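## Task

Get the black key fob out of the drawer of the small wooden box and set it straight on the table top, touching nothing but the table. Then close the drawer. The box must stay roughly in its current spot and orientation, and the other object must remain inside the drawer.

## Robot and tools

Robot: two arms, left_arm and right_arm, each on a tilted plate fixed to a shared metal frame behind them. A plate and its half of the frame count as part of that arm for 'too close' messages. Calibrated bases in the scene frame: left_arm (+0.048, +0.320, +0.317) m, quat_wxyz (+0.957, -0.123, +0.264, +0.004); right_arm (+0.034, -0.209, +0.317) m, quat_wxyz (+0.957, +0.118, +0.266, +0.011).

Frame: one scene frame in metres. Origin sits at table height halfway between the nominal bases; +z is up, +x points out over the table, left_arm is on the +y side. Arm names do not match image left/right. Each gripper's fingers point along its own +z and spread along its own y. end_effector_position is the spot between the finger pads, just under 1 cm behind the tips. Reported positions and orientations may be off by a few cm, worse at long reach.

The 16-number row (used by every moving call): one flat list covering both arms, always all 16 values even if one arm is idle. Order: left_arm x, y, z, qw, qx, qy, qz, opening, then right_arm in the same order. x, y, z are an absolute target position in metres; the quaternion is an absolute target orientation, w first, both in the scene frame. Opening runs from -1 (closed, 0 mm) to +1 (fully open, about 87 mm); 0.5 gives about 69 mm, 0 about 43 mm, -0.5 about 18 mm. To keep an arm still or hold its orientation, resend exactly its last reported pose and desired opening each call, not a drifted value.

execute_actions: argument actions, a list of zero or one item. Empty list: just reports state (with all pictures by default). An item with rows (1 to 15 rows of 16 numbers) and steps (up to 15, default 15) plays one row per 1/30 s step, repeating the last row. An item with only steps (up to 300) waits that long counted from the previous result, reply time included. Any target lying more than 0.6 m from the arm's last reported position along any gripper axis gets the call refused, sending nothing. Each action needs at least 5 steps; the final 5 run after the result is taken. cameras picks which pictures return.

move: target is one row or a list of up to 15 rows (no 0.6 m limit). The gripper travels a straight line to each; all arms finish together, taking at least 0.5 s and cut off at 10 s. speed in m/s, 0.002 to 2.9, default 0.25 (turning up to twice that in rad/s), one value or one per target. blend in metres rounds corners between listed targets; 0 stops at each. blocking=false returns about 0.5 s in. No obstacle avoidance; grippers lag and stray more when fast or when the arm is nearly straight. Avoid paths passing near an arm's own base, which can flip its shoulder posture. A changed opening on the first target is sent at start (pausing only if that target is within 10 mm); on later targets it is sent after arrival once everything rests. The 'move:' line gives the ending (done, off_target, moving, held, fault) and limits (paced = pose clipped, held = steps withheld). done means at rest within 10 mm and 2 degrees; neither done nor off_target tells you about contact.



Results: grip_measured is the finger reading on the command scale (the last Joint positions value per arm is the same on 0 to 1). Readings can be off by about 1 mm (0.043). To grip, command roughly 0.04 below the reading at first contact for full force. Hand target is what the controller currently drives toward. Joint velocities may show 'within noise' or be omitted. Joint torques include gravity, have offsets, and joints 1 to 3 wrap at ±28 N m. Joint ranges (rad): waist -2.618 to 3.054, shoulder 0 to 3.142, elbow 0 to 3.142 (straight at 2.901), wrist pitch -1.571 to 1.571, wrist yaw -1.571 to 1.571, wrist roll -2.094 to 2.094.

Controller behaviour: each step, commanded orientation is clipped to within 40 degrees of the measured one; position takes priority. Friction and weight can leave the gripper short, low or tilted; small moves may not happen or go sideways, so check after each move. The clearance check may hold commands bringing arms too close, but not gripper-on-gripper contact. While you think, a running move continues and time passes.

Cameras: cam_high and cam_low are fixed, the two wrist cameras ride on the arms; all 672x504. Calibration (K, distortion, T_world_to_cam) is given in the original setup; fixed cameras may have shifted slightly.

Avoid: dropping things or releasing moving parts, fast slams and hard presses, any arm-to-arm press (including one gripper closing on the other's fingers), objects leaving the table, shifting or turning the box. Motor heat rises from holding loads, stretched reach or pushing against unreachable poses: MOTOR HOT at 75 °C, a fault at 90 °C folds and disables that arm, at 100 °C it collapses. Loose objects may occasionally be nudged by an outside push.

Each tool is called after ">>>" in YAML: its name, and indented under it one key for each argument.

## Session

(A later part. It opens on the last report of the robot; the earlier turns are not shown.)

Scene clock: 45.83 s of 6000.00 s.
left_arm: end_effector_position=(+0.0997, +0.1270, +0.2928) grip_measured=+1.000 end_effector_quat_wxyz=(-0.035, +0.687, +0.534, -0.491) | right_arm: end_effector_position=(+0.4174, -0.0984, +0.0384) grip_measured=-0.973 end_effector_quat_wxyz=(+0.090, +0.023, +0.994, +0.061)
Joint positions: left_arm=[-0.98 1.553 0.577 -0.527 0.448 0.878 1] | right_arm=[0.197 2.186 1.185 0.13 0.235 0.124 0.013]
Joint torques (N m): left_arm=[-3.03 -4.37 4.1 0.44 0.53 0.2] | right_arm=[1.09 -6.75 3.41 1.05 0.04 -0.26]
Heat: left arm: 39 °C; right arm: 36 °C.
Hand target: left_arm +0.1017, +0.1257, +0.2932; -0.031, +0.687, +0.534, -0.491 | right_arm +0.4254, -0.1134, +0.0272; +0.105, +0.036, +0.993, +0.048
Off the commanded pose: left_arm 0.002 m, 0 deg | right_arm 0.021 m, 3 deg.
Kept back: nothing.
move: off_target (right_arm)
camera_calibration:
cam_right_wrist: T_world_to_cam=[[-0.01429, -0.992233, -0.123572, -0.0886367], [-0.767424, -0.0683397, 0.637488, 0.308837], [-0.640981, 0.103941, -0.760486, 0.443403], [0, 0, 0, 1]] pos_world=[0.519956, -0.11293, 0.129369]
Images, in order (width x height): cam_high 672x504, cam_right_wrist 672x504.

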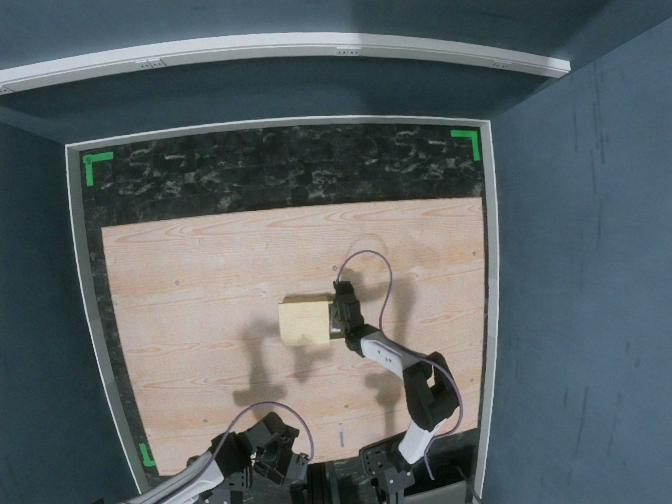

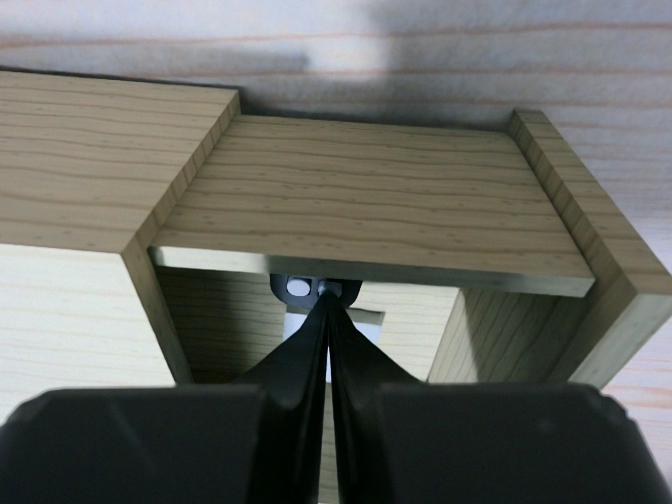

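>>> move:
  target: [0.1017, 0.1257, 0.2933, -0.031, 0.687, 0.534, -0.491, 1, 0.426, -0.122, 0.030, 0.1059, 0.0358, 0.9925, 0.0488, -1]
  speed: 0.06
  cameras: ["cam_right_wrist", "cam_low"]

>>> zoom_image:
  camera: "cam_right_wrist"
  region: [150, 200, 500, 400]

Scene clock: 46.87 s of 6000.00 s.
left_arm: end_effector_position=(+0.0997, +0.1270, +0.2928) grip_measured=+1.000 end_effector_quat_wxyz=(-0.035, +0.687, +0.534, -0.491) | right_arm: end_effector_position=(+0.4174, -0.0995, +0.0387) grip_measured=-0.973 end_effector_quat_wxyz=(+0.087, +0.025, +0.993, +0.077)
Joint positions: left_arm=[-0.98 1.553 0.577 -0.527 0.448 0.878 1] | right_arm=[0.181 2.179 1.182 0.126 0.192 0.118 0.013]
Joint torques (N m): left_arm=[-3.06 -4.33 4 0.42 0.53 0.21] | right_arm=[0.8 -8.21 2.13 1.02 0.35 -0.34]
Heat: left arm: 39 °C; right arm: 36 °C.
Hand target: left_arm +0.1017, +0.1257, +0.2932; -0.031, +0.687, +0.534, -0.491 | right_arm +0.4251, -0.1221, +0.0311; +0.104, +0.036, +0.993, +0.048
Off the commanded pose: left_arm 0.002 m, 0 deg | right_arm 0.026 m, 4 deg.
Kept back: nothing.
move: off_target (right_arm)
camera_calibration:
cam_right_wrist: T_world_to_cam=[[-0.0149919, -0.987742, -0.155372, -0.087742], [-0.763902, -0.0889473, 0.639172, 0.304936], [-0.645158, 0.128271, -0.753205, 0.447671], [0, 0, 0, 1]] pos_world=[0.520444, -0.116967, 0.128649]
Images, in order (width x height): cam_low 672x504, cam_right_wrist 672x504.

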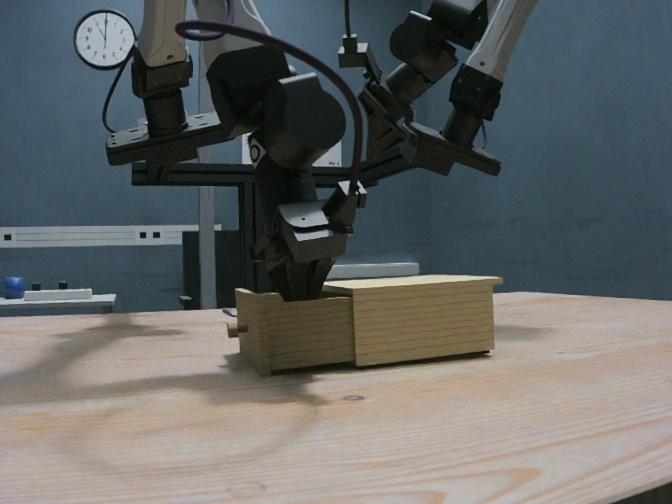

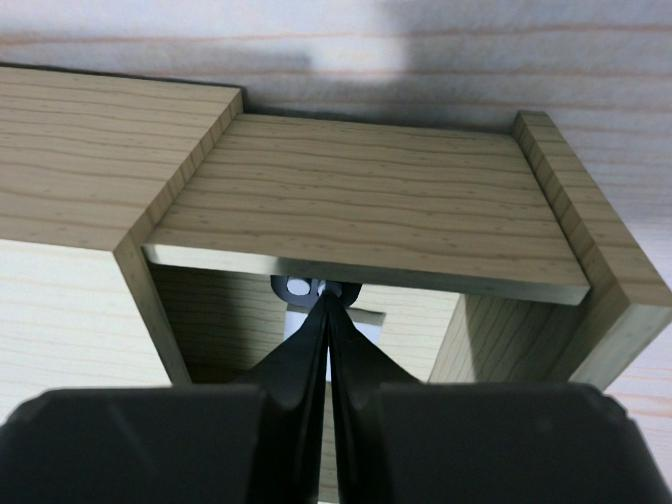

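Scaled by 1.440 from the camera's 672x504 image, which has a finer 960x720 frame.

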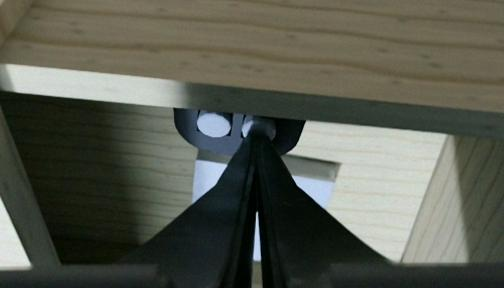

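>>> move:
  target: [0.1017, 0.1257, 0.2933, -0.031, 0.687, 0.534, -0.491, 1, 0.426, -0.122, 0.038, 0.1059, 0.0358, 0.9925, 0.0488, -1]
  speed: 0.04
  cameras: ["cam_right_wrist", "cam_low"]

>>> zoom_image:
  camera: "cam_right_wrist"
  region: [150, 200, 500, 400]

Scene clock: 48.03 s of 6000.00 s.
left_arm: end_effector_position=(+0.0997, +0.1270, +0.2928) grip_measured=+1.000 end_effector_quat_wxyz=(-0.035, +0.687, +0.534, -0.491) | right_arm: end_effector_position=(+0.4172, -0.0995, +0.0393) grip_measured=-0.973 end_effector_quat_wxyz=(+0.090, +0.025, +0.993, +0.078)
Joint positions: left_arm=[-0.98 1.553 0.577 -0.527 0.448 0.878 1] | right_arm=[0.181 2.175 1.172 0.139 0.191 0.118 0.013]
Joint torques (N m): left_arm=[-3.06 -4.34 4.04 0.43 0.53 0.2] | right_arm=[1.55 -9.83 1.94 0.79 0.34 -0.32]
Heat: left arm: 39 °C; right arm: 36 °C.
Hand target: left_arm +0.1017, +0.1257, +0.2932; -0.031, +0.687, +0.534, -0.491 | right_arm +0.4254, -0.1217, +0.0383; +0.105, +0.036, +0.993, +0.049
Off the commanded pose: left_arm 0.002 m, 0 deg | right_arm 0.024 m, 4 deg.
Kept back: nothing.
move: off_target (right_arm)
camera_calibration:
cam_right_wrist: T_world_to_cam=[[-0.0151418, -0.987449, -0.157209, -0.0876086], [-0.768186, -0.0891559, 0.633988, 0.306347], [-0.640047, 0.130366, -0.757195, 0.446146], [0, 0, 0, 1]] pos_world=[0.519559, -0.117358, 0.129827]
Images, in order (width x height): cam_low 672x504, cam_right_wrist 672x504.

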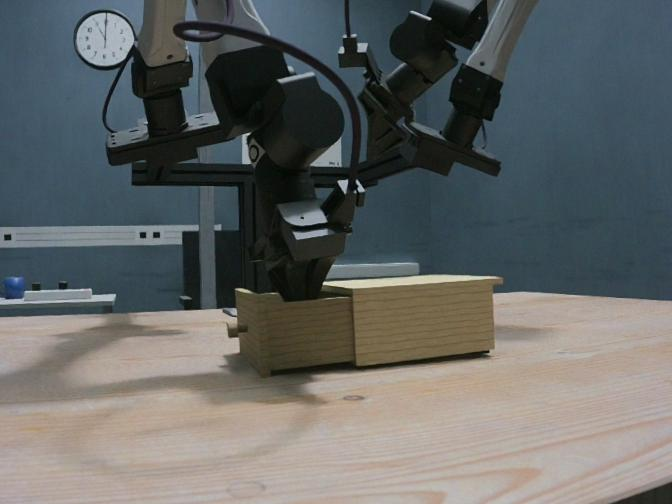

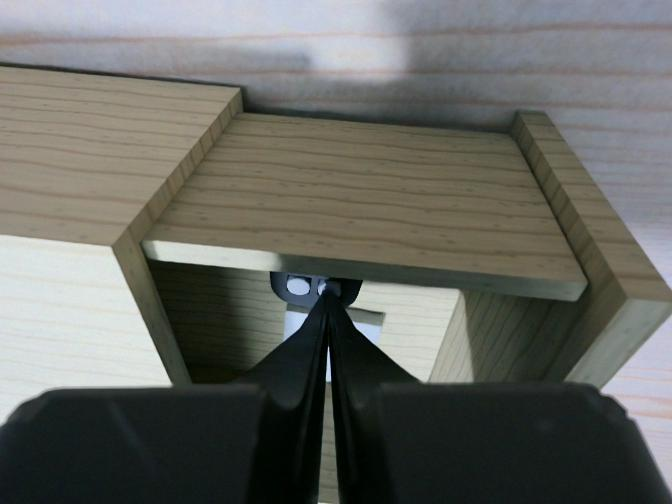

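Scaled by 1.440 from the camera's 672x504 image, which has a finer 960x720 frame.

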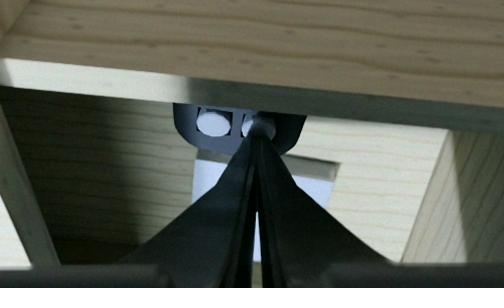

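>>> move:
  target:
    - [0.1017, 0.1257, 0.2933, -0.031, 0.687, 0.534, -0.491, 1, 0.424, -0.102, 0.040, 0.1059, 0.0358, 0.9925, 0.0488, -1]
    - [0.1017, 0.1257, 0.2933, -0.031, 0.687, 0.534, -0.491, 1, 0.424, -0.105, 0.06, 0.1059, 0.0358, 0.9925, 0.0488, -1]
  speed: 0.06
  cameras: ["cam_right_wrist", "cam_low", "cam_high"]

>>> zoom_image:
  camera: "cam_right_wrist"
  region: [150, 100, 500, 400]

Scene clock: 49.77 s of 6000.00 s.
left_arm: end_effector_position=(+0.0997, +0.1270, +0.2928) grip_measured=+1.000 end_effector_quat_wxyz=(-0.035, +0.687, +0.534, -0.491) | right_arm: end_effector_position=(+0.4095, -0.1045, +0.0440) grip_measured=-0.973 end_effector_quat_wxyz=(+0.086, +0.029, +0.995, +0.050)
Joint positions: left_arm=[-0.98 1.553 0.577 -0.527 0.448 0.878 1] | right_arm=[0.199 2.155 1.144 0.13 0.258 0.137 0.013]
Joint torques (N m): left_arm=[-3.03 -4.34 4.03 0.43 0.53 0.21] | right_arm=[5.46 -12.25 2.35 0.47 0.11 -0.04]
Heat: left arm: 39 °C; right arm: 37 °C.
Hand target: left_arm +0.1017, +0.1257, +0.2932; -0.031, +0.687, +0.534, -0.491 | right_arm +0.4239, -0.1050, +0.0594; +0.106, +0.036, +0.993, +0.049
Off the commanded pose: left_arm 0.002 m, 0 deg | right_arm 0.022 m, 2 deg.
Kept back: nothing.
move: off_target (right_arm)
camera_calibration:
cam_right_wrist: T_world_to_cam=[[-0.0275634, -0.994379, -0.102227, -0.0898913], [-0.762264, -0.0452503, 0.645683, 0.29874], [-0.64668, 0.0957214, -0.756732, 0.444606], [0, 0, 0, 1]] pos_world=[0.512759, -0.118426, 0.134367]
Images, in order (width x height): cam_high 672x504, cam_low 672x504, cam_right_wrist 672x504.

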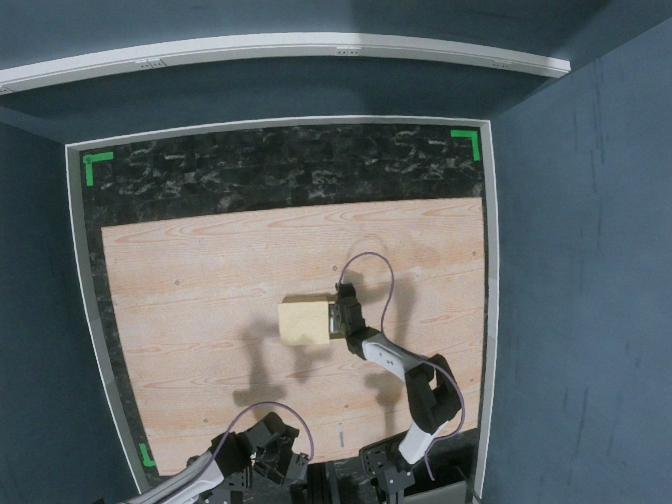

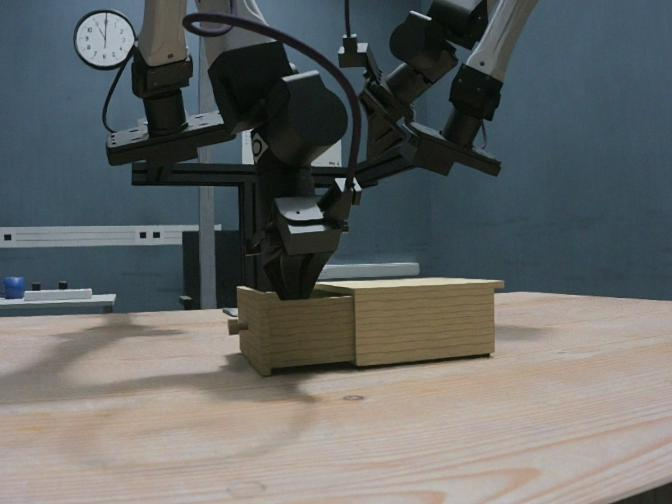

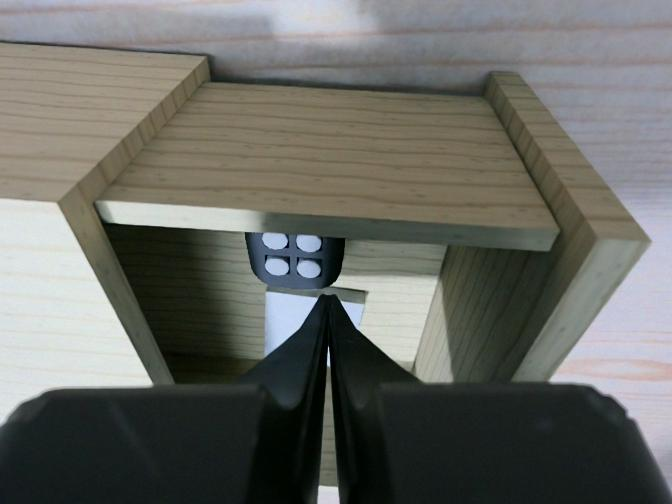

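Scaled by 1.440 from the camera's 672x504 image, which has a finer 960x720 frame.

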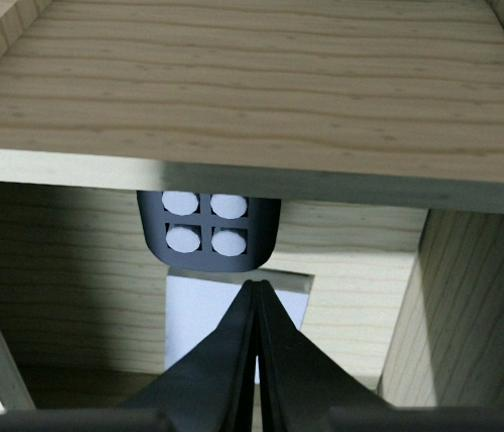

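>>> move:
  target:
    - [0.26, 0.13, 0.29, 0, 0.25, 0.968, 0, 1, 0.413, -0.108, 0.13, 0.1059, 0.0358, 0.9925, 0.0488, -1]
    - [0.41, 0.05, 0.15, 0, 0, 1, 0, -1, 0.40, -0.17, 0.18, 0.1736, 0, 0.9848, 0, -1]
  speed: [0.4, 0.4]

Scene clock: 55.23 s of 6000.00 s.
left_arm: end_effector_position=(+0.4102, +0.0511, +0.1540) grip_measured=-0.993 end_effector_quat_wxyz=(+0.007, +0.005, +1.000, +0.001) | right_arm: end_effector_position=(+0.3889, -0.1624, +0.1712) grip_measured=-0.973 end_effector_quat_wxyz=(+0.150, -0.010, +0.989, +0.006)
Joint positions: left_arm=[-0.693 2.329 1.748 -0.696 -0.535 -0.592 0.004] | right_arm=[0.232 1.571 0.778 0.03 0.367 0.033 0.013]
Joint torques (N m): left_arm=[-6.3 -9.66 6.24 0.44 0.06 0.05] | right_arm=[1.81 -9.28 3.82 0.92 0.11 -0.25]
Heat: left arm: 39 °C; right arm: 38 °C.
Hand target: left_arm +0.4100, +0.0501, +0.1500; +0.000, +0.000, +1.000, +0.000 | right_arm +0.3998, -0.1700, +0.1799; +0.173, +0.000, +0.985, +0.000
Off the commanded pose: left_arm 0.004 m, 1 deg | right_arm 0.016 m, 3 deg.
Kept back: nothing.
move: off_target (right_arm)
camera_calibration:
cam_left_wrist: T_world_to_cam=[[-0.01255, -0.999812, -0.0147585, 0.0564695], [-0.670792, -0.00252749, 0.741641, 0.18577], [-0.74154, 0.0192075, -0.670634, 0.54738], [0, 0, 0, 1]] pos_world=[0.531226, 0.0464147, 0.23015]
cam_right_wrist: T_world_to_cam=[[0.041795, -0.999114, -0.00493583, -0.179444], [-0.83735, -0.0377223, 0.545365, 0.245866], [-0.545068, -0.0186605, -0.838184, 0.488917], [0, 0, 0, 1]] pos_world=[0.479869, -0.160887, 0.27483]

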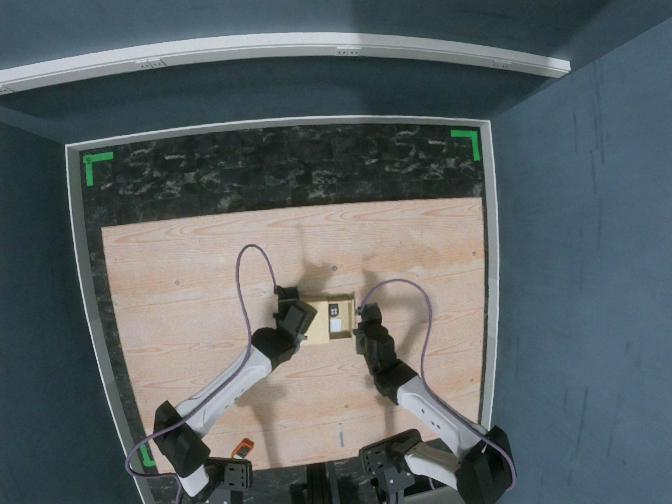

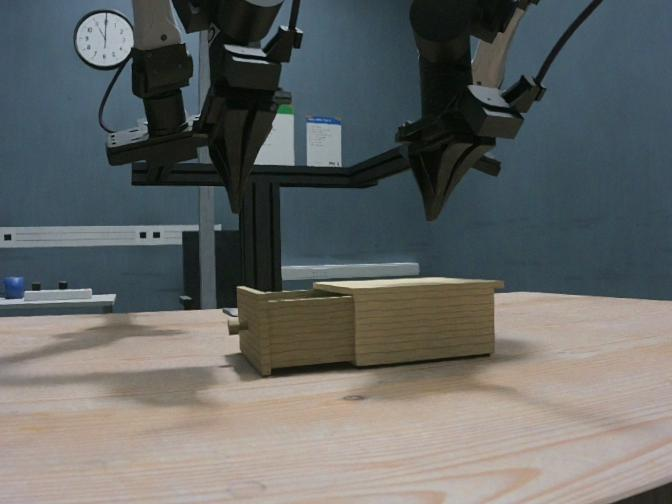

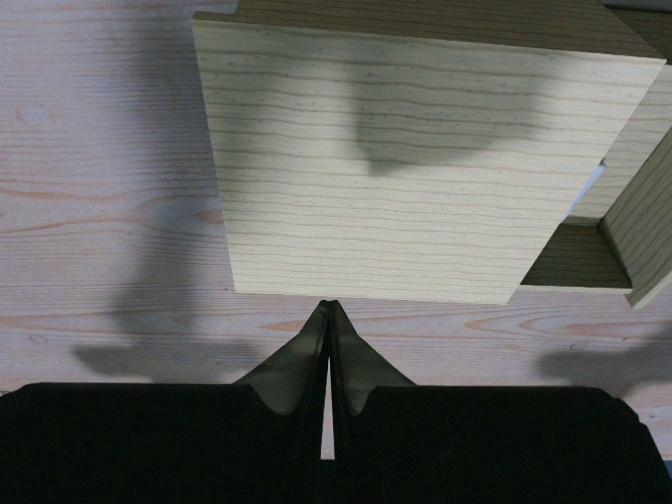

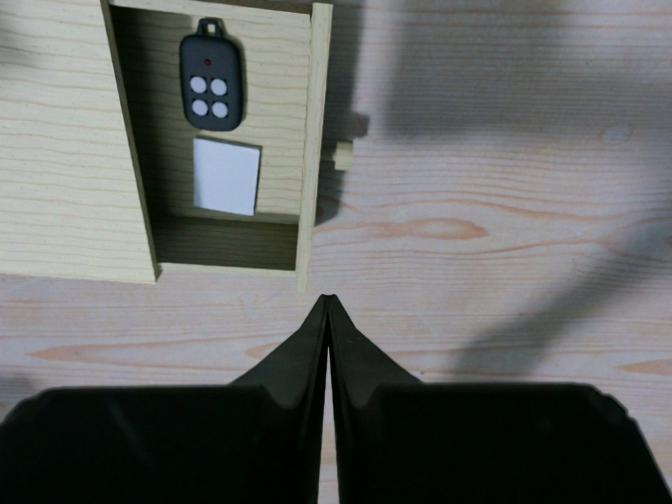

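>>> move:
  target:
    - [0.41, 0.05, 0.112, 0, 0, 1, 0, -1, 0.42, -0.1485, 0.115, 0.1735, 0.0301, 0.9843, -0.0053, -0.3]
    - [0.41, 0.05, 0.082, 0, 0, 1, 0, -1, 0.42, -0.1485, 0.068, 0.1735, 0.0301, 0.9843, -0.0053, -0.3]
    - [0.41, 0.05, 0.082, 0, 0, 1, 0, -1, 0.42, -0.1485, 0.068, 0.1735, 0.0301, 0.9843, -0.0053, -0.83]
  speed: [0.2, 0.1, 0.1]
  cameras: ["cam_low", "cam_right_wrist", "cam_left_wrist"]

Scene clock: 58.07 s of 6000.00 s.
left_arm: end_effector_position=(+0.4057, +0.0504, +0.0890) grip_measured=-0.993 end_effector_quat_wxyz=(-0.001, +0.006, +1.000, +0.005) | right_arm: end_effector_position=(+0.4135, -0.1495, +0.0719) grip_measured=-0.721 end_effector_quat_wxyz=(+0.165, +0.029, +0.986, -0.010)
Joint positions: left_arm=[-0.629 2.481 1.784 -0.564 -0.514 -0.529 0.004] | right_arm=[0.173 2.001 0.921 0.363 0.369 0.053 0.139]
Joint torques (N m): left_arm=[-5.78 -9.87 5.67 0.7 0.08 0.22] | right_arm=[3.14 -6.42 4.05 0.97 -0.09 -0.25]
Heat: left arm: 40 °C; right arm: 38 °C.
Hand target: left_arm +0.4099, +0.0502, +0.0822; +0.000, +0.000, +1.000, +0.000 | right_arm +0.4199, -0.1486, +0.0683; +0.173, +0.030, +0.984, -0.005
Off the commanded pose: left_arm 0.008 m, 1 deg | right_arm 0.008 m, 1 deg.
Kept back: nothing.
move: done
camera_calibration:
cam_left_wrist: T_world_to_cam=[[-0.014535, -0.999655, -0.0218792, 0.0563388], [-0.659661, -0.00685711, 0.751532, 0.225757], [-0.751422, 0.0253563, -0.659334, 0.503164], [0, 0, 0, 1]] pos_world=[0.527831, 0.045109, 0.163323]
cam_right_wrist: T_world_to_cam=[[-0.0410705, -0.999052, 0.0144513, -0.135091], [-0.853105, 0.0425925, 0.519998, 0.341501], [-0.520121, 0.00902814, -0.854045, 0.414292], [0, 0, 0, 1]] pos_world=[0.50127, -0.153248, 0.178197]
Images, in order (width x height): cam_low 672x504, cam_left_wrist 672x504, cam_right_wrist 672x504.

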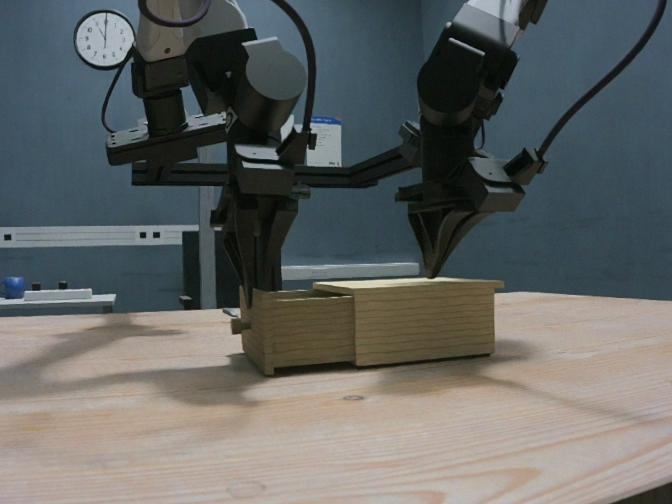

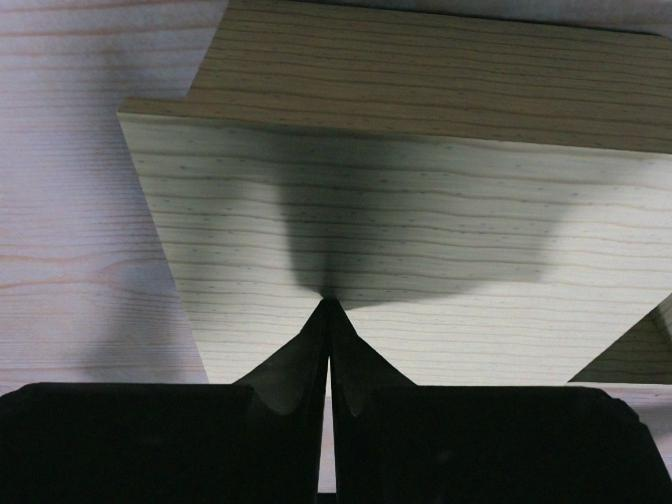

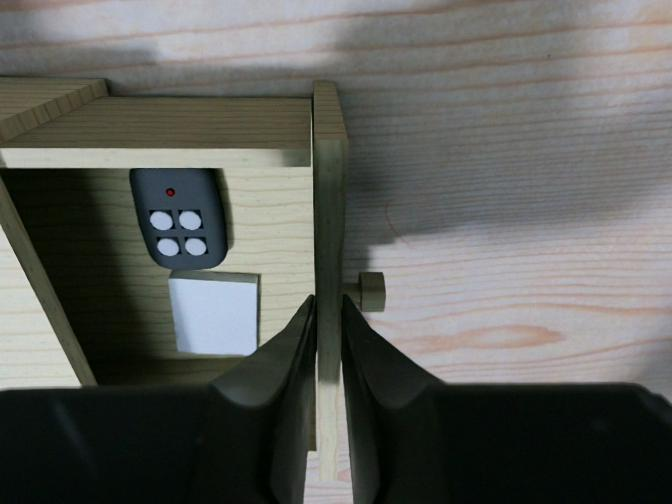

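>>> move:
  target:
    - [0.41, 0.05, 0.07, 0, 0, 1, 0, -1, 0.42, -0.1485, 0.068, 0.1735, 0.0301, 0.9843, -0.0053, -0.83]
    - [0.41, 0.05, 0.07, 0, 0, 1, 0, -1, 0.418, -0.185, 0.066, 0.1735, 0.0301, 0.9843, -0.0053, -0.83]
  speed: [0.06, 0.06]
  cameras: ["cam_low", "cam_left_wrist", "cam_right_wrist"]

Scene clock: 61.40 s of 6000.00 s.
left_arm: end_effector_position=(+0.4083, +0.0466, +0.0881) grip_measured=-0.993 end_effector_quat_wxyz=(-0.003, +0.010, +1.000, -0.004) | right_arm: end_effector_position=(+0.4130, -0.1553, +0.0676) grip_measured=-0.723 end_effector_quat_wxyz=(+0.164, +0.030, +0.985, +0.035)
Joint positions: left_arm=[-0.626 2.491 1.807 -0.569 -0.495 -0.514 0.004] | right_arm=[0.11 1.991 0.905 0.38 0.233 0.025 0.139]
Joint torques (N m): left_arm=[-5.03 -8.59 4.7 1.01 -0.06 0.2] | right_arm=[-0.54 -8.7 1.83 0.97 0.47 -0.61]
Heat: left arm: 41 °C; right arm: 38 °C.
Hand target: left_arm +0.4094, +0.0505, +0.0707; +0.000, +0.000, +1.000, +0.000 | right_arm +0.4171, -0.1844, +0.0665; +0.172, +0.030, +0.985, -0.005
Off the commanded pose: left_arm 0.018 m, 1 deg | right_arm 0.030 m, 5 deg.
Kept back: nothing.
move: off_target (left_arm, right_arm)
camera_calibration:
cam_left_wrist: T_world_to_cam=[[-0.0236427, -0.999714, -0.00348095, 0.0545091], [-0.655914, 0.0128841, 0.754725, 0.225346], [-0.754465, 0.020127, -0.656032, 0.505818], [0, 0, 0, 1]] pos_world=[0.530718, 0.0414095, 0.161948]
cam_right_wrist: T_world_to_cam=[[-0.0267382, -0.996923, -0.073691, -0.140584], [-0.853455, -0.0156163, 0.520933, 0.334591], [-0.520481, 0.0768207, -0.850411, 0.420856], [0, 0, 0, 1]] pos_world=[0.500847, -0.167256, 0.173241]
Images, in order (width x height): cam_low 672x504, cam_left_wrist 672x504, cam_right_wrist 672x504.

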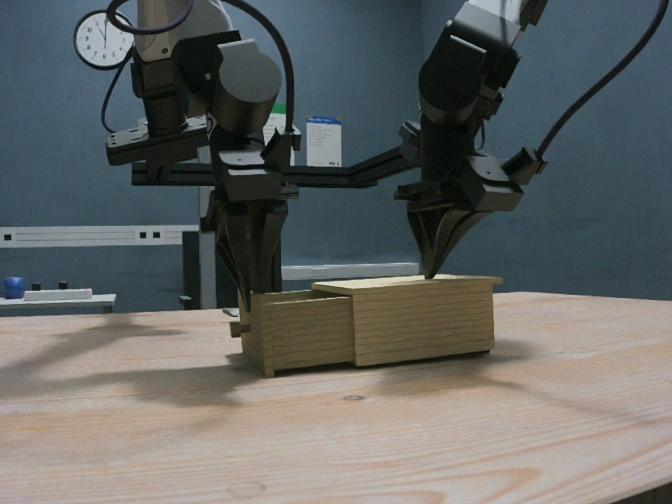

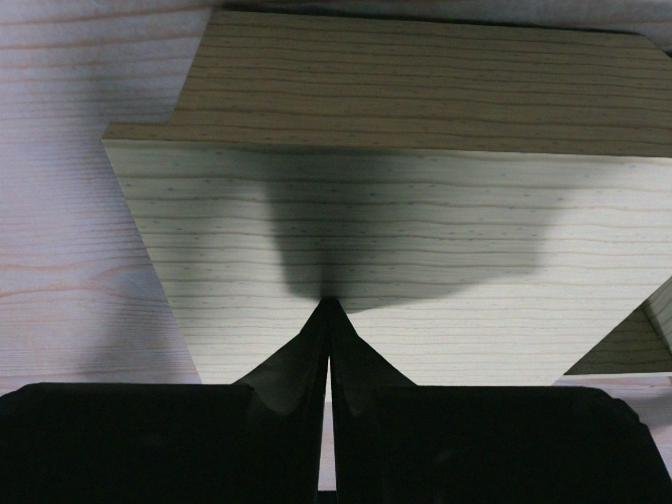

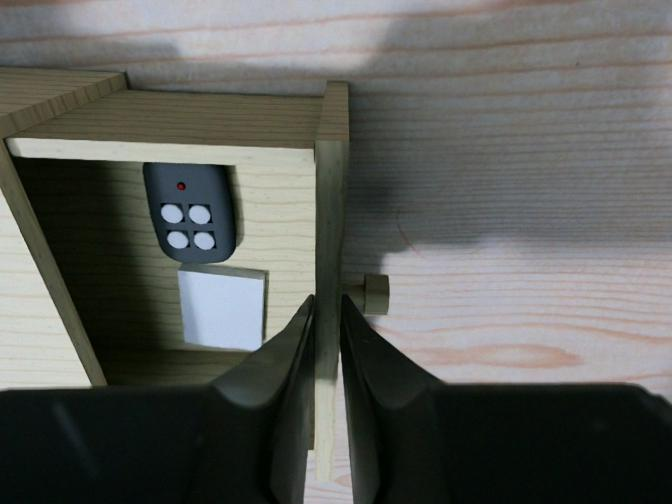

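>>> zoom_image:
  camera: "cam_low"
  region: [180, 120, 540, 390]

>>> zoom_image:
  camera: "cam_low"
  region: [370, 150, 530, 300]

Scaled by 1.400 from the camera's 672x504 image, which has a finer 960x720 frame.

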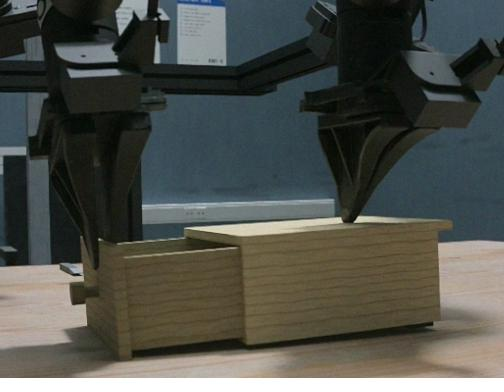

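Scaled by 3.150 from the camera's 672x504 image, which has a finer 960x720 frame.

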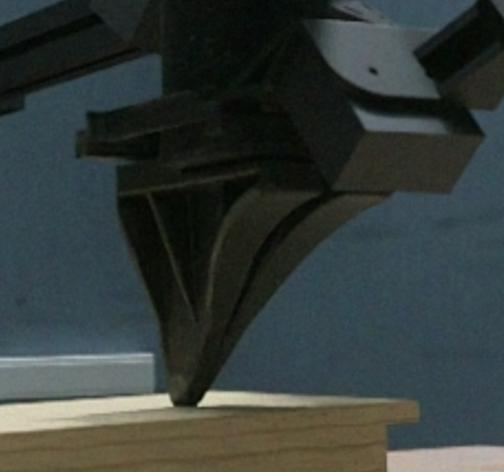

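>>> move:
  target:
    - [0.41, 0.055, 0.10, 0, 0, 1, 0, -1, 0.4145, -0.151, 0.068, 0.1735, 0.0301, 0.9843, -0.0053, -0.83]
    - [0.41, 0.06, 0.12, 0, 0, 1, 0, -1, 0.4145, -0.151, 0.068, 0.1735, 0.0301, 0.9843, -0.0053, -0.3]
    - [0.38, 0.16, 0.20, 0, 0, 1, 0, -1, 0.41, -0.147, 0.13, 0.1735, 0.0301, 0.9843, -0.0053, -0.3]
    - [0.38, 0.16, 0.20, 0, 0, 1, 0, -1, 0.376, -0.121, 0.13, -0.0028, 0.0322, 0.9957, -0.0871, -1]
  speed: [0.1, 0.1, 0.3, 0.3]

>>> zoom_image:
  camera: "cam_right_wrist"
  region: [80, 0, 480, 320]

Scene clock: 93.87 s of 6000.00 s.
left_arm: end_effector_position=(+0.3806, +0.1559, +0.2000) grip_measured=-0.993 end_effector_quat_wxyz=(+0.003, +0.000, +1.000, -0.001) | right_arm: end_effector_position=(+0.3740, -0.1253, +0.1318) grip_measured=-0.973 end_effector_quat_wxyz=(-0.004, +0.033, +0.996, -0.083)
Joint positions: left_arm=[-0.587 1.892 1.262 -0.597 -0.495 -0.489 0.003] | right_arm=[0.336 1.959 1.191 -0.42 0.551 0.363 0.013]
Joint torques (N m): left_arm=[-3.97 -9.5 3.89 0.52 0.01 0.23] | right_arm=[5.81 -6.64 5.83 0.02 0.23 0]
Motor temperatures (°C): left_arm=[28 47 39 30 25 27 23] | right_arm=[26 39 31 32 28 29 29]
Heat: left arm: 47 °C; right arm: 39 °C.
Hand target: left_arm +0.3799, +0.1600, +0.2000; +0.000, +0.000, +1.000, +0.000 | right_arm +0.3758, -0.1211, +0.1300; -0.003, +0.032, +0.996, -0.087
Off the commanded pose: left_arm 0.004 m, 0 deg | right_arm 0.005 m, 1 deg.
Kept back: nothing.
move: done
camera_calibration:
cam_left_wrist: T_world_to_cam=[[-0.00308567, -0.999931, -0.0113574, 0.157291], [-0.664526, -0.00643663, 0.747237, 0.129138], [-0.747259, 0.00985304, -0.66446, 0.556628], [0, 0, 0, 1]] pos_world=[0.502246, 0.152626, 0.275147]
cam_right_wrist: T_world_to_cam=[[-0.0435343, -0.985658, 0.163046, -0.130541], [-0.626862, 0.154026, 0.763754, 0.172766], [-0.777913, -0.068958, -0.624577, 0.501113], [0, 0, 0, 1]] pos_world=[0.49244, -0.120723, 0.202317]

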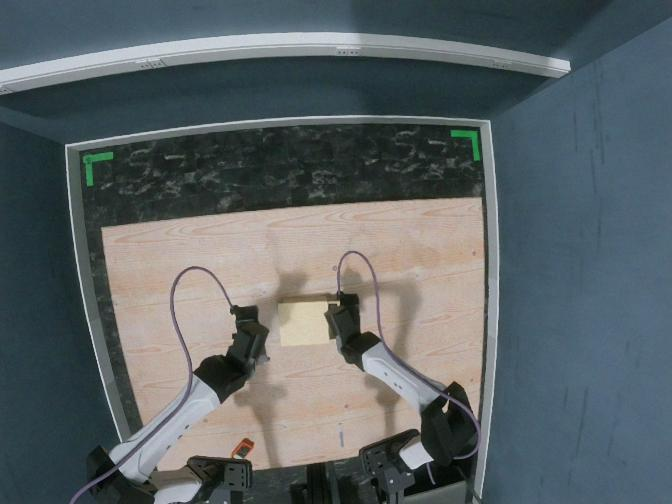

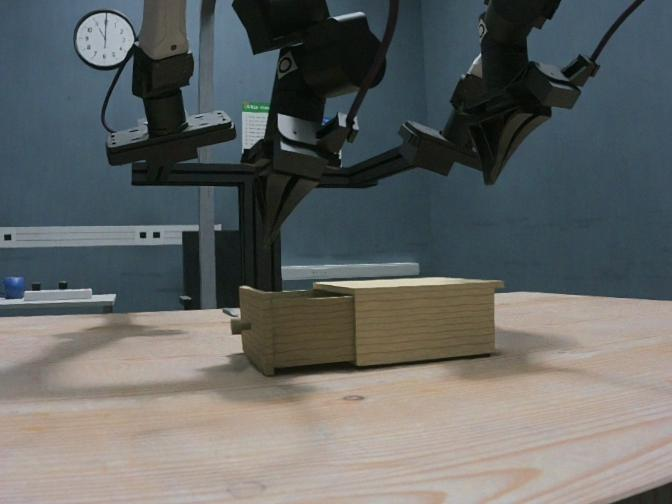

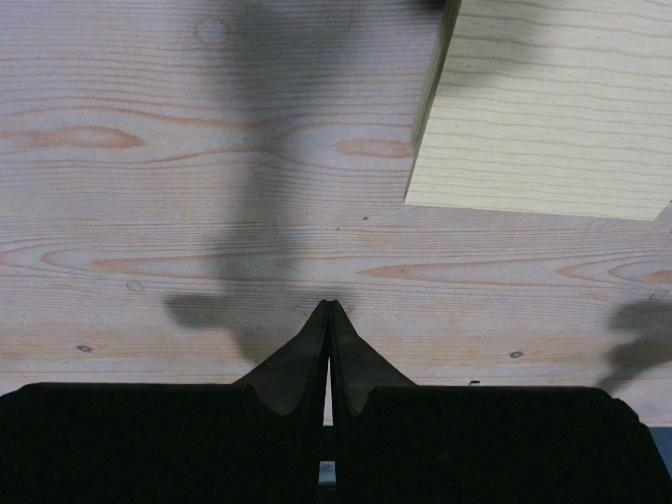

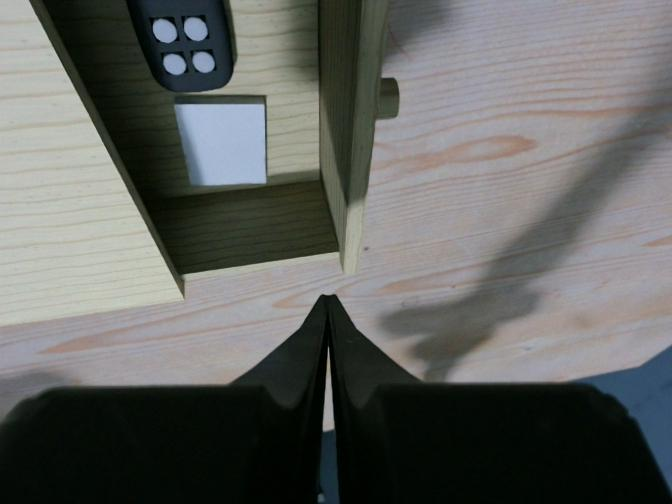

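Scaled by 1.260 from the camera's 672x504 image, which has a finer 960x720 frame.

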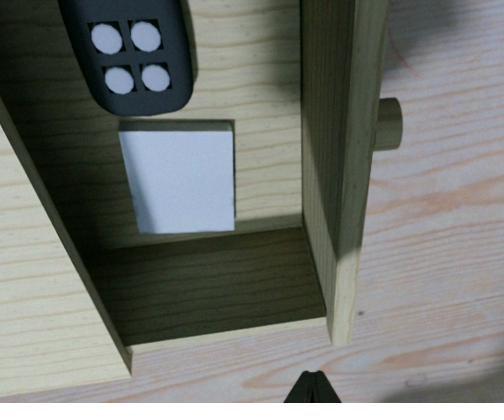

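>>> execute_actions:
  actions: []

Scene clock: 95.03 s of 6000.00 s.
left_arm: end_effector_position=(+0.3806, +0.1559, +0.2000) grip_measured=-0.993 end_effector_quat_wxyz=(+0.003, +0.000, +1.000, -0.001) | right_arm: end_effector_position=(+0.3741, -0.1254, +0.1318) grip_measured=-0.973 end_effector_quat_wxyz=(-0.004, +0.033, +0.996, -0.083)
Joint positions: left_arm=[-0.587 1.892 1.262 -0.597 -0.495 -0.489 0.003] | right_arm=[0.336 1.959 1.191 -0.421 0.551 0.363 0.013]
Joint velocities: within noise
Joint torques (N m): left_arm=[-3.97 -9.48 3.89 0.53 0 0.22] | right_arm=[5.71 -6.67 5.82 0.02 0.25 0.01]
Motor temperatures (°C): left_arm=[28 47 39 30 25 27 23] | right_arm=[26 39 31 31 28 29 29]
Heat: left arm: 47 °C; right arm: 39 °C.
Hand target: left_arm +0.3799, +0.1600, +0.2000; +0.000, +0.000, +1.000, +0.000 | right_arm +0.3759, -0.1211, +0.1300; -0.003, +0.032, +0.996, -0.087
Off the commanded pose: left_arm 0.004 m, 0 deg | right_arm 0.005 m, 1 deg.
Steps of this call (1-35: nothing new was sent). Readings (end_effector_position of left_arm | right_arm):
1: (+0.3806, +0.1559, +0.2000) | (+0.3740, -0.1253, +0.1318)
2: (+0.3806, +0.1559, +0.2000) | (+0.3742, -0.1253, +0.1318)
4: (+0.3806, +0.1559, +0.2000) | (+0.3742, -0.1253, +0.1318)
8: (+0.3806, +0.1559, +0.2000) | (+0.3742, -0.1253, +0.1318)
35: the state above
camera_calibration:
cam_left_wrist: T_world_to_cam=[[-0.00308567, -0.999931, -0.0113574, 0.157291], [-0.664526, -0.00643663, 0.747237, 0.129138], [-0.747259, 0.00985304, -0.66446, 0.556628], [0, 0, 0, 1]] pos_world=[0.502246, 0.152626, 0.275147]
cam_right_wrist: T_world_to_cam=[[-0.043955, -0.985586, 0.163368, -0.130385], [-0.626935, 0.154531, 0.763592, 0.172959], [-0.777831, -0.0688575, -0.62469, 0.501185], [0, 0, 0, 1]] pos_world=[0.49254, -0.120722, 0.202316]

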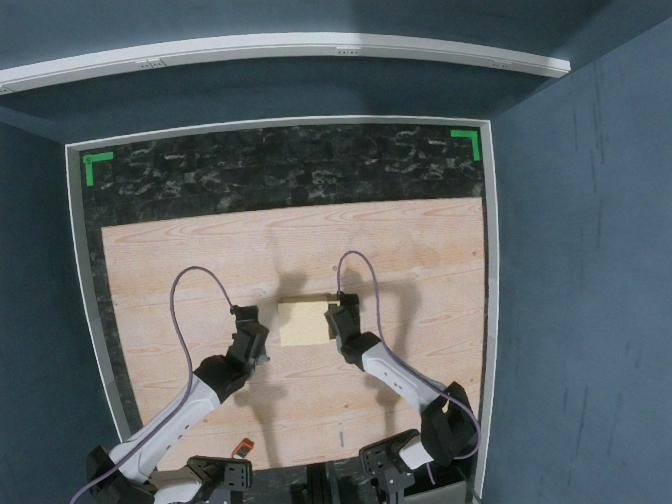

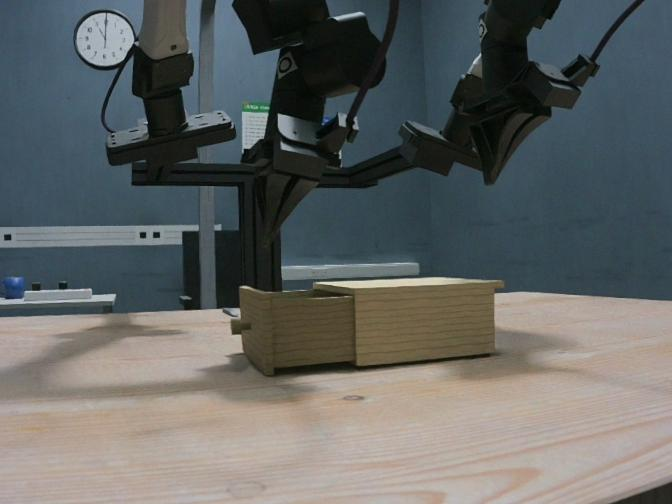

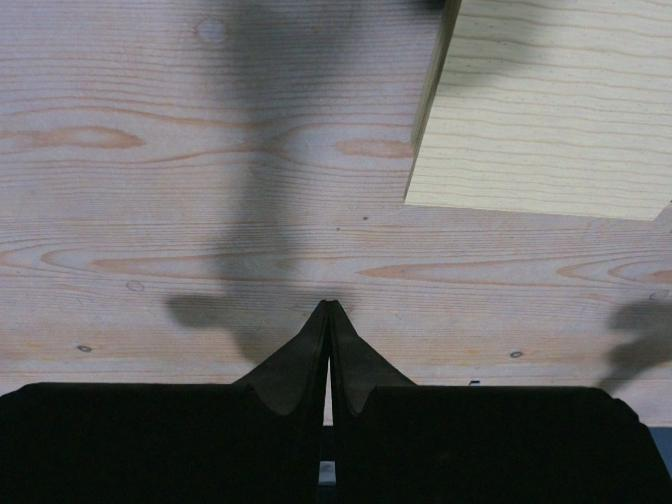

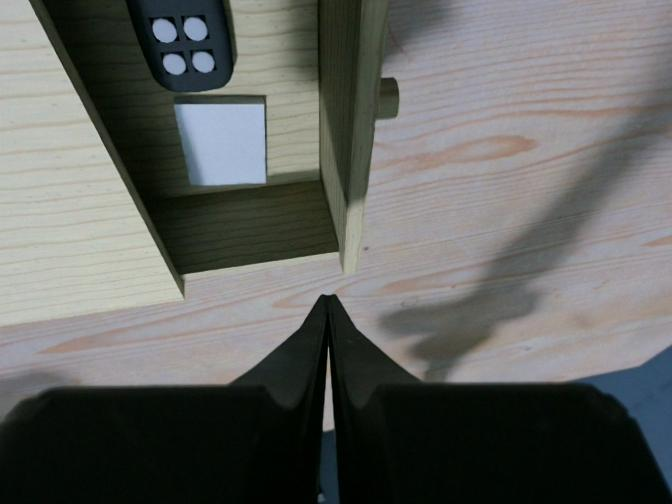

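>>> move:
  target: [0.38,0.16,0.20,0,0,1,0,-1,0.376,-0.120,0.05,-0.0028,0.0322,0.9957,-0.0871,-1]
  speed: 0.15
  cameras: ["cam_right_wrist"]

Scene clock: 97.70 s of 6000.00 s.
left_arm: end_effector_position=(+0.3806, +0.1559, +0.2000) grip_measured=-0.993 end_effector_quat_wxyz=(+0.003, +0.000, +1.000, -0.001) | right_arm: end_effector_position=(+0.3710, -0.1201, +0.0563) grip_measured=-0.973 end_effector_quat_wxyz=(-0.008, +0.027, +0.996, -0.090)
Joint positions: left_arm=[-0.587 1.892 1.262 -0.597 -0.495 -0.489 0.003] | right_arm=[0.281 2.204 1.267 -0.233 0.543 0.3 0.013]
Joint torques (N m): left_arm=[-4.01 -9.52 3.85 0.52 0.01 0.22] | right_arm=[3.99 -7.17 4.37 0.25 0.06 -0.19]
Heat: left arm: 47 °C; right arm: 39 °C.
Hand target: left_arm +0.3799, +0.1600, +0.2000; +0.000, +0.000, +1.000, +0.000 | right_arm +0.3758, -0.1200, +0.0502; -0.003, +0.032, +0.996, -0.087
Off the commanded pose: left_arm 0.004 m, 0 deg | right_arm 0.008 m, 1 deg.
Kept back: nothing.
move: done
camera_calibration:
cam_right_wrist: T_world_to_cam=[[-0.0324795, -0.983505, 0.17794, -0.11786], [-0.621273, 0.159327, 0.767226, 0.226089], [-0.782921, -0.0856303, -0.6162, 0.451356], [0, 0, 0, 1]] pos_world=[0.490011, -0.113288, 0.125636]
Images, in order (width x height): cam_right_wrist 672x504.

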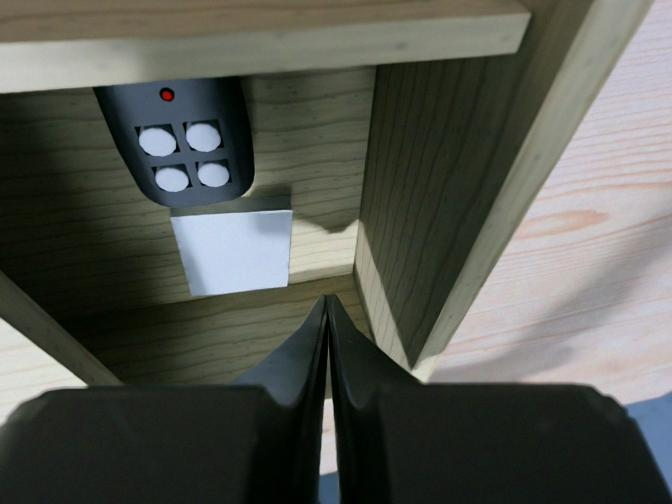

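>>> move:
  target: [0.38,0.16,0.20,0,0,1,0,-1,0.378,-0.122,0.018,-0.0028,0.0322,0.9957,-0.0871,-1]
  speed: 0.1
  cameras: ["cam_right_wrist","cam_low"]

Scene clock: 100.07 s of 6000.00 s.
left_arm: end_effector_position=(+0.3806, +0.1559, +0.2000) grip_measured=-0.993 end_effector_quat_wxyz=(+0.003, +0.000, +1.000, -0.001) | right_arm: end_effector_position=(+0.3734, -0.1216, +0.0250) grip_measured=-0.973 end_effector_quat_wxyz=(-0.009, +0.027, +0.996, -0.090)
Joint positions: left_arm=[-0.587 1.892 1.262 -0.597 -0.495 -0.489 0.003] | right_arm=[0.249 2.306 1.328 -0.175 0.53 0.265 0.013]
Joint torques (N m): left_arm=[-3.97 -9.54 3.88 0.53 0.01 0.21] | right_arm=[3.85 -7.19 4.04 0.3 0.06 -0.25]
Heat: left arm: 48 °C; right arm: 39 °C.
Hand target: left_arm +0.3799, +0.1600, +0.2000; +0.000, +0.000, +1.000, +0.000 | right_arm +0.3779, -0.1221, +0.0182; -0.003, +0.032, +0.996, -0.087
Off the commanded pose: left_arm 0.004 m, 0 deg | right_arm 0.008 m, 1 deg.
Kept back: nothing.
move: done
camera_calibration:
cam_right_wrist: T_world_to_cam=[[-0.0315081, -0.983533, 0.177961, -0.114038], [-0.620534, 0.158829, 0.767926, 0.251541], [-0.783546, -0.0862352, -0.61532, 0.433939], [0, 0, 0, 1]] pos_world=[0.492508, -0.114692, 0.0941409]
Images, in order (width x height): cam_low 672x504, cam_right_wrist 672x504.

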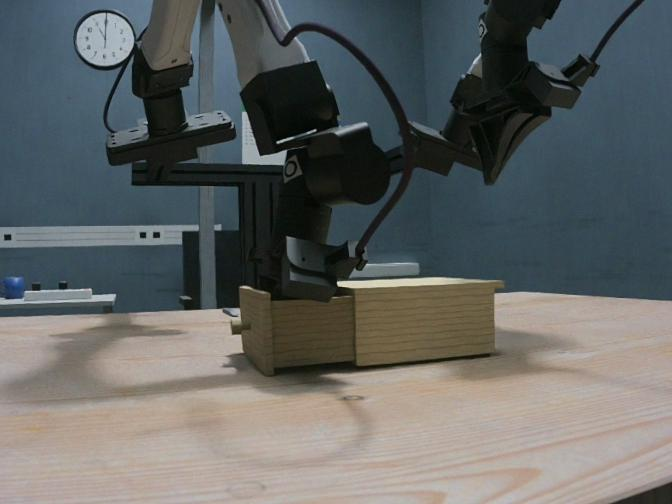

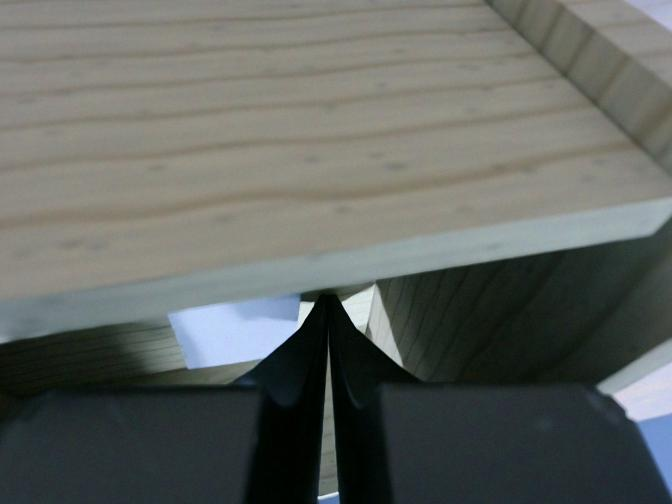

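>>> move:
  target:
    - [0.38,0.16,0.20,0,0,1,0,-1,0.3785,-0.092,0.021,0.0023,0.0322,0.9970,0.0697,-1]
    - [0.38,0.16,0.20,0,0,1,0,-1,0.3815,-0.067,0.020,0.0070,0.0315,0.9758,0.2163,-1]
  speed: 0.06
  blend: [0.01,0]
  cameras: ["cam_right_wrist","cam_low"]

Scene clock: 106.37 s of 6000.00 s.
left_arm: end_effector_position=(+0.3806, +0.1559, +0.2000) grip_measured=-0.993 end_effector_quat_wxyz=(+0.003, +0.000, +1.000, -0.001) | right_arm: end_effector_position=(+0.3805, -0.0645, +0.0269) grip_measured=-0.973 end_effector_quat_wxyz=(+0.001, +0.032, +0.976, +0.215)
Joint positions: left_arm=[-0.587 1.892 1.262 -0.597 -0.495 -0.489 0.003] | right_arm=[0.13 2.27 1.238 0.024 -0.13 0.134 0.013]
Joint torques (N m): left_arm=[-4.03 -9.52 3.89 0.52 0 0.22] | right_arm=[3.18 -7.09 2.55 0.49 -0.34 -0.33]
Heat: left arm: 49 °C; right arm: 39 °C.
Hand target: left_arm +0.3799, +0.1600, +0.2000; +0.000, +0.000, +1.000, +0.000 | right_arm +0.3815, -0.0671, +0.0202; +0.007, +0.031, +0.976, +0.216
Off the commanded pose: left_arm 0.004 m, 0 deg | right_arm 0.007 m, 1 deg.
Kept back: nothing.
move: done
camera_calibration:
cam_right_wrist: T_world_to_cam=[[-0.0410652, -0.9062, -0.42085, -0.0332668], [-0.649027, -0.296048, 0.700799, 0.228694], [-0.759656, 0.301921, -0.575992, 0.460493], [0, 0, 0, 1]] pos_world=[0.496879, -0.101475, 0.090971]
Images, in order (width x height): cam_low 672x504, cam_right_wrist 672x504.

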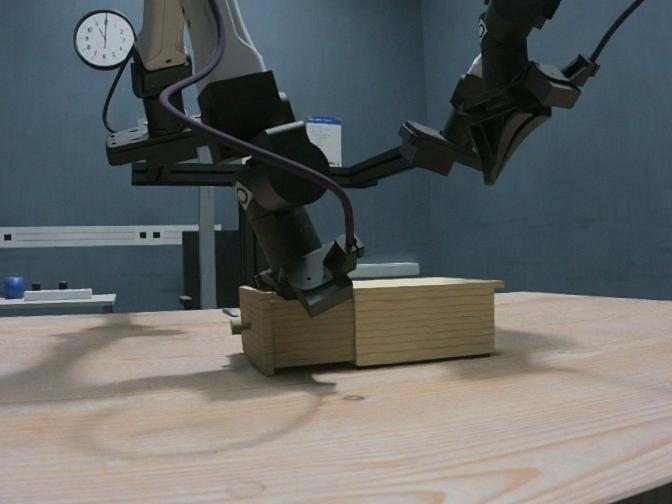

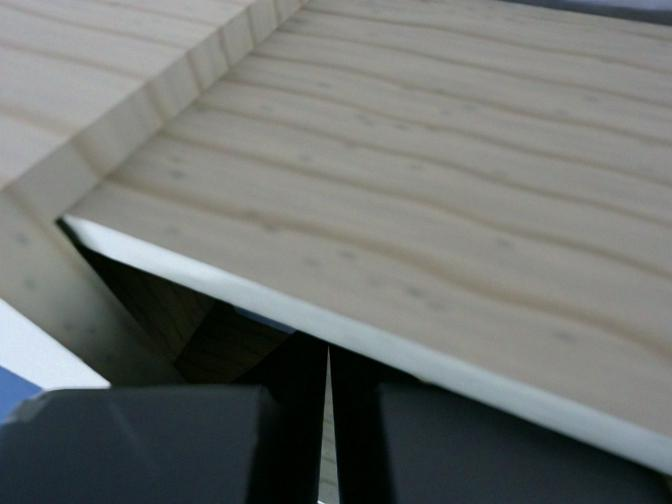

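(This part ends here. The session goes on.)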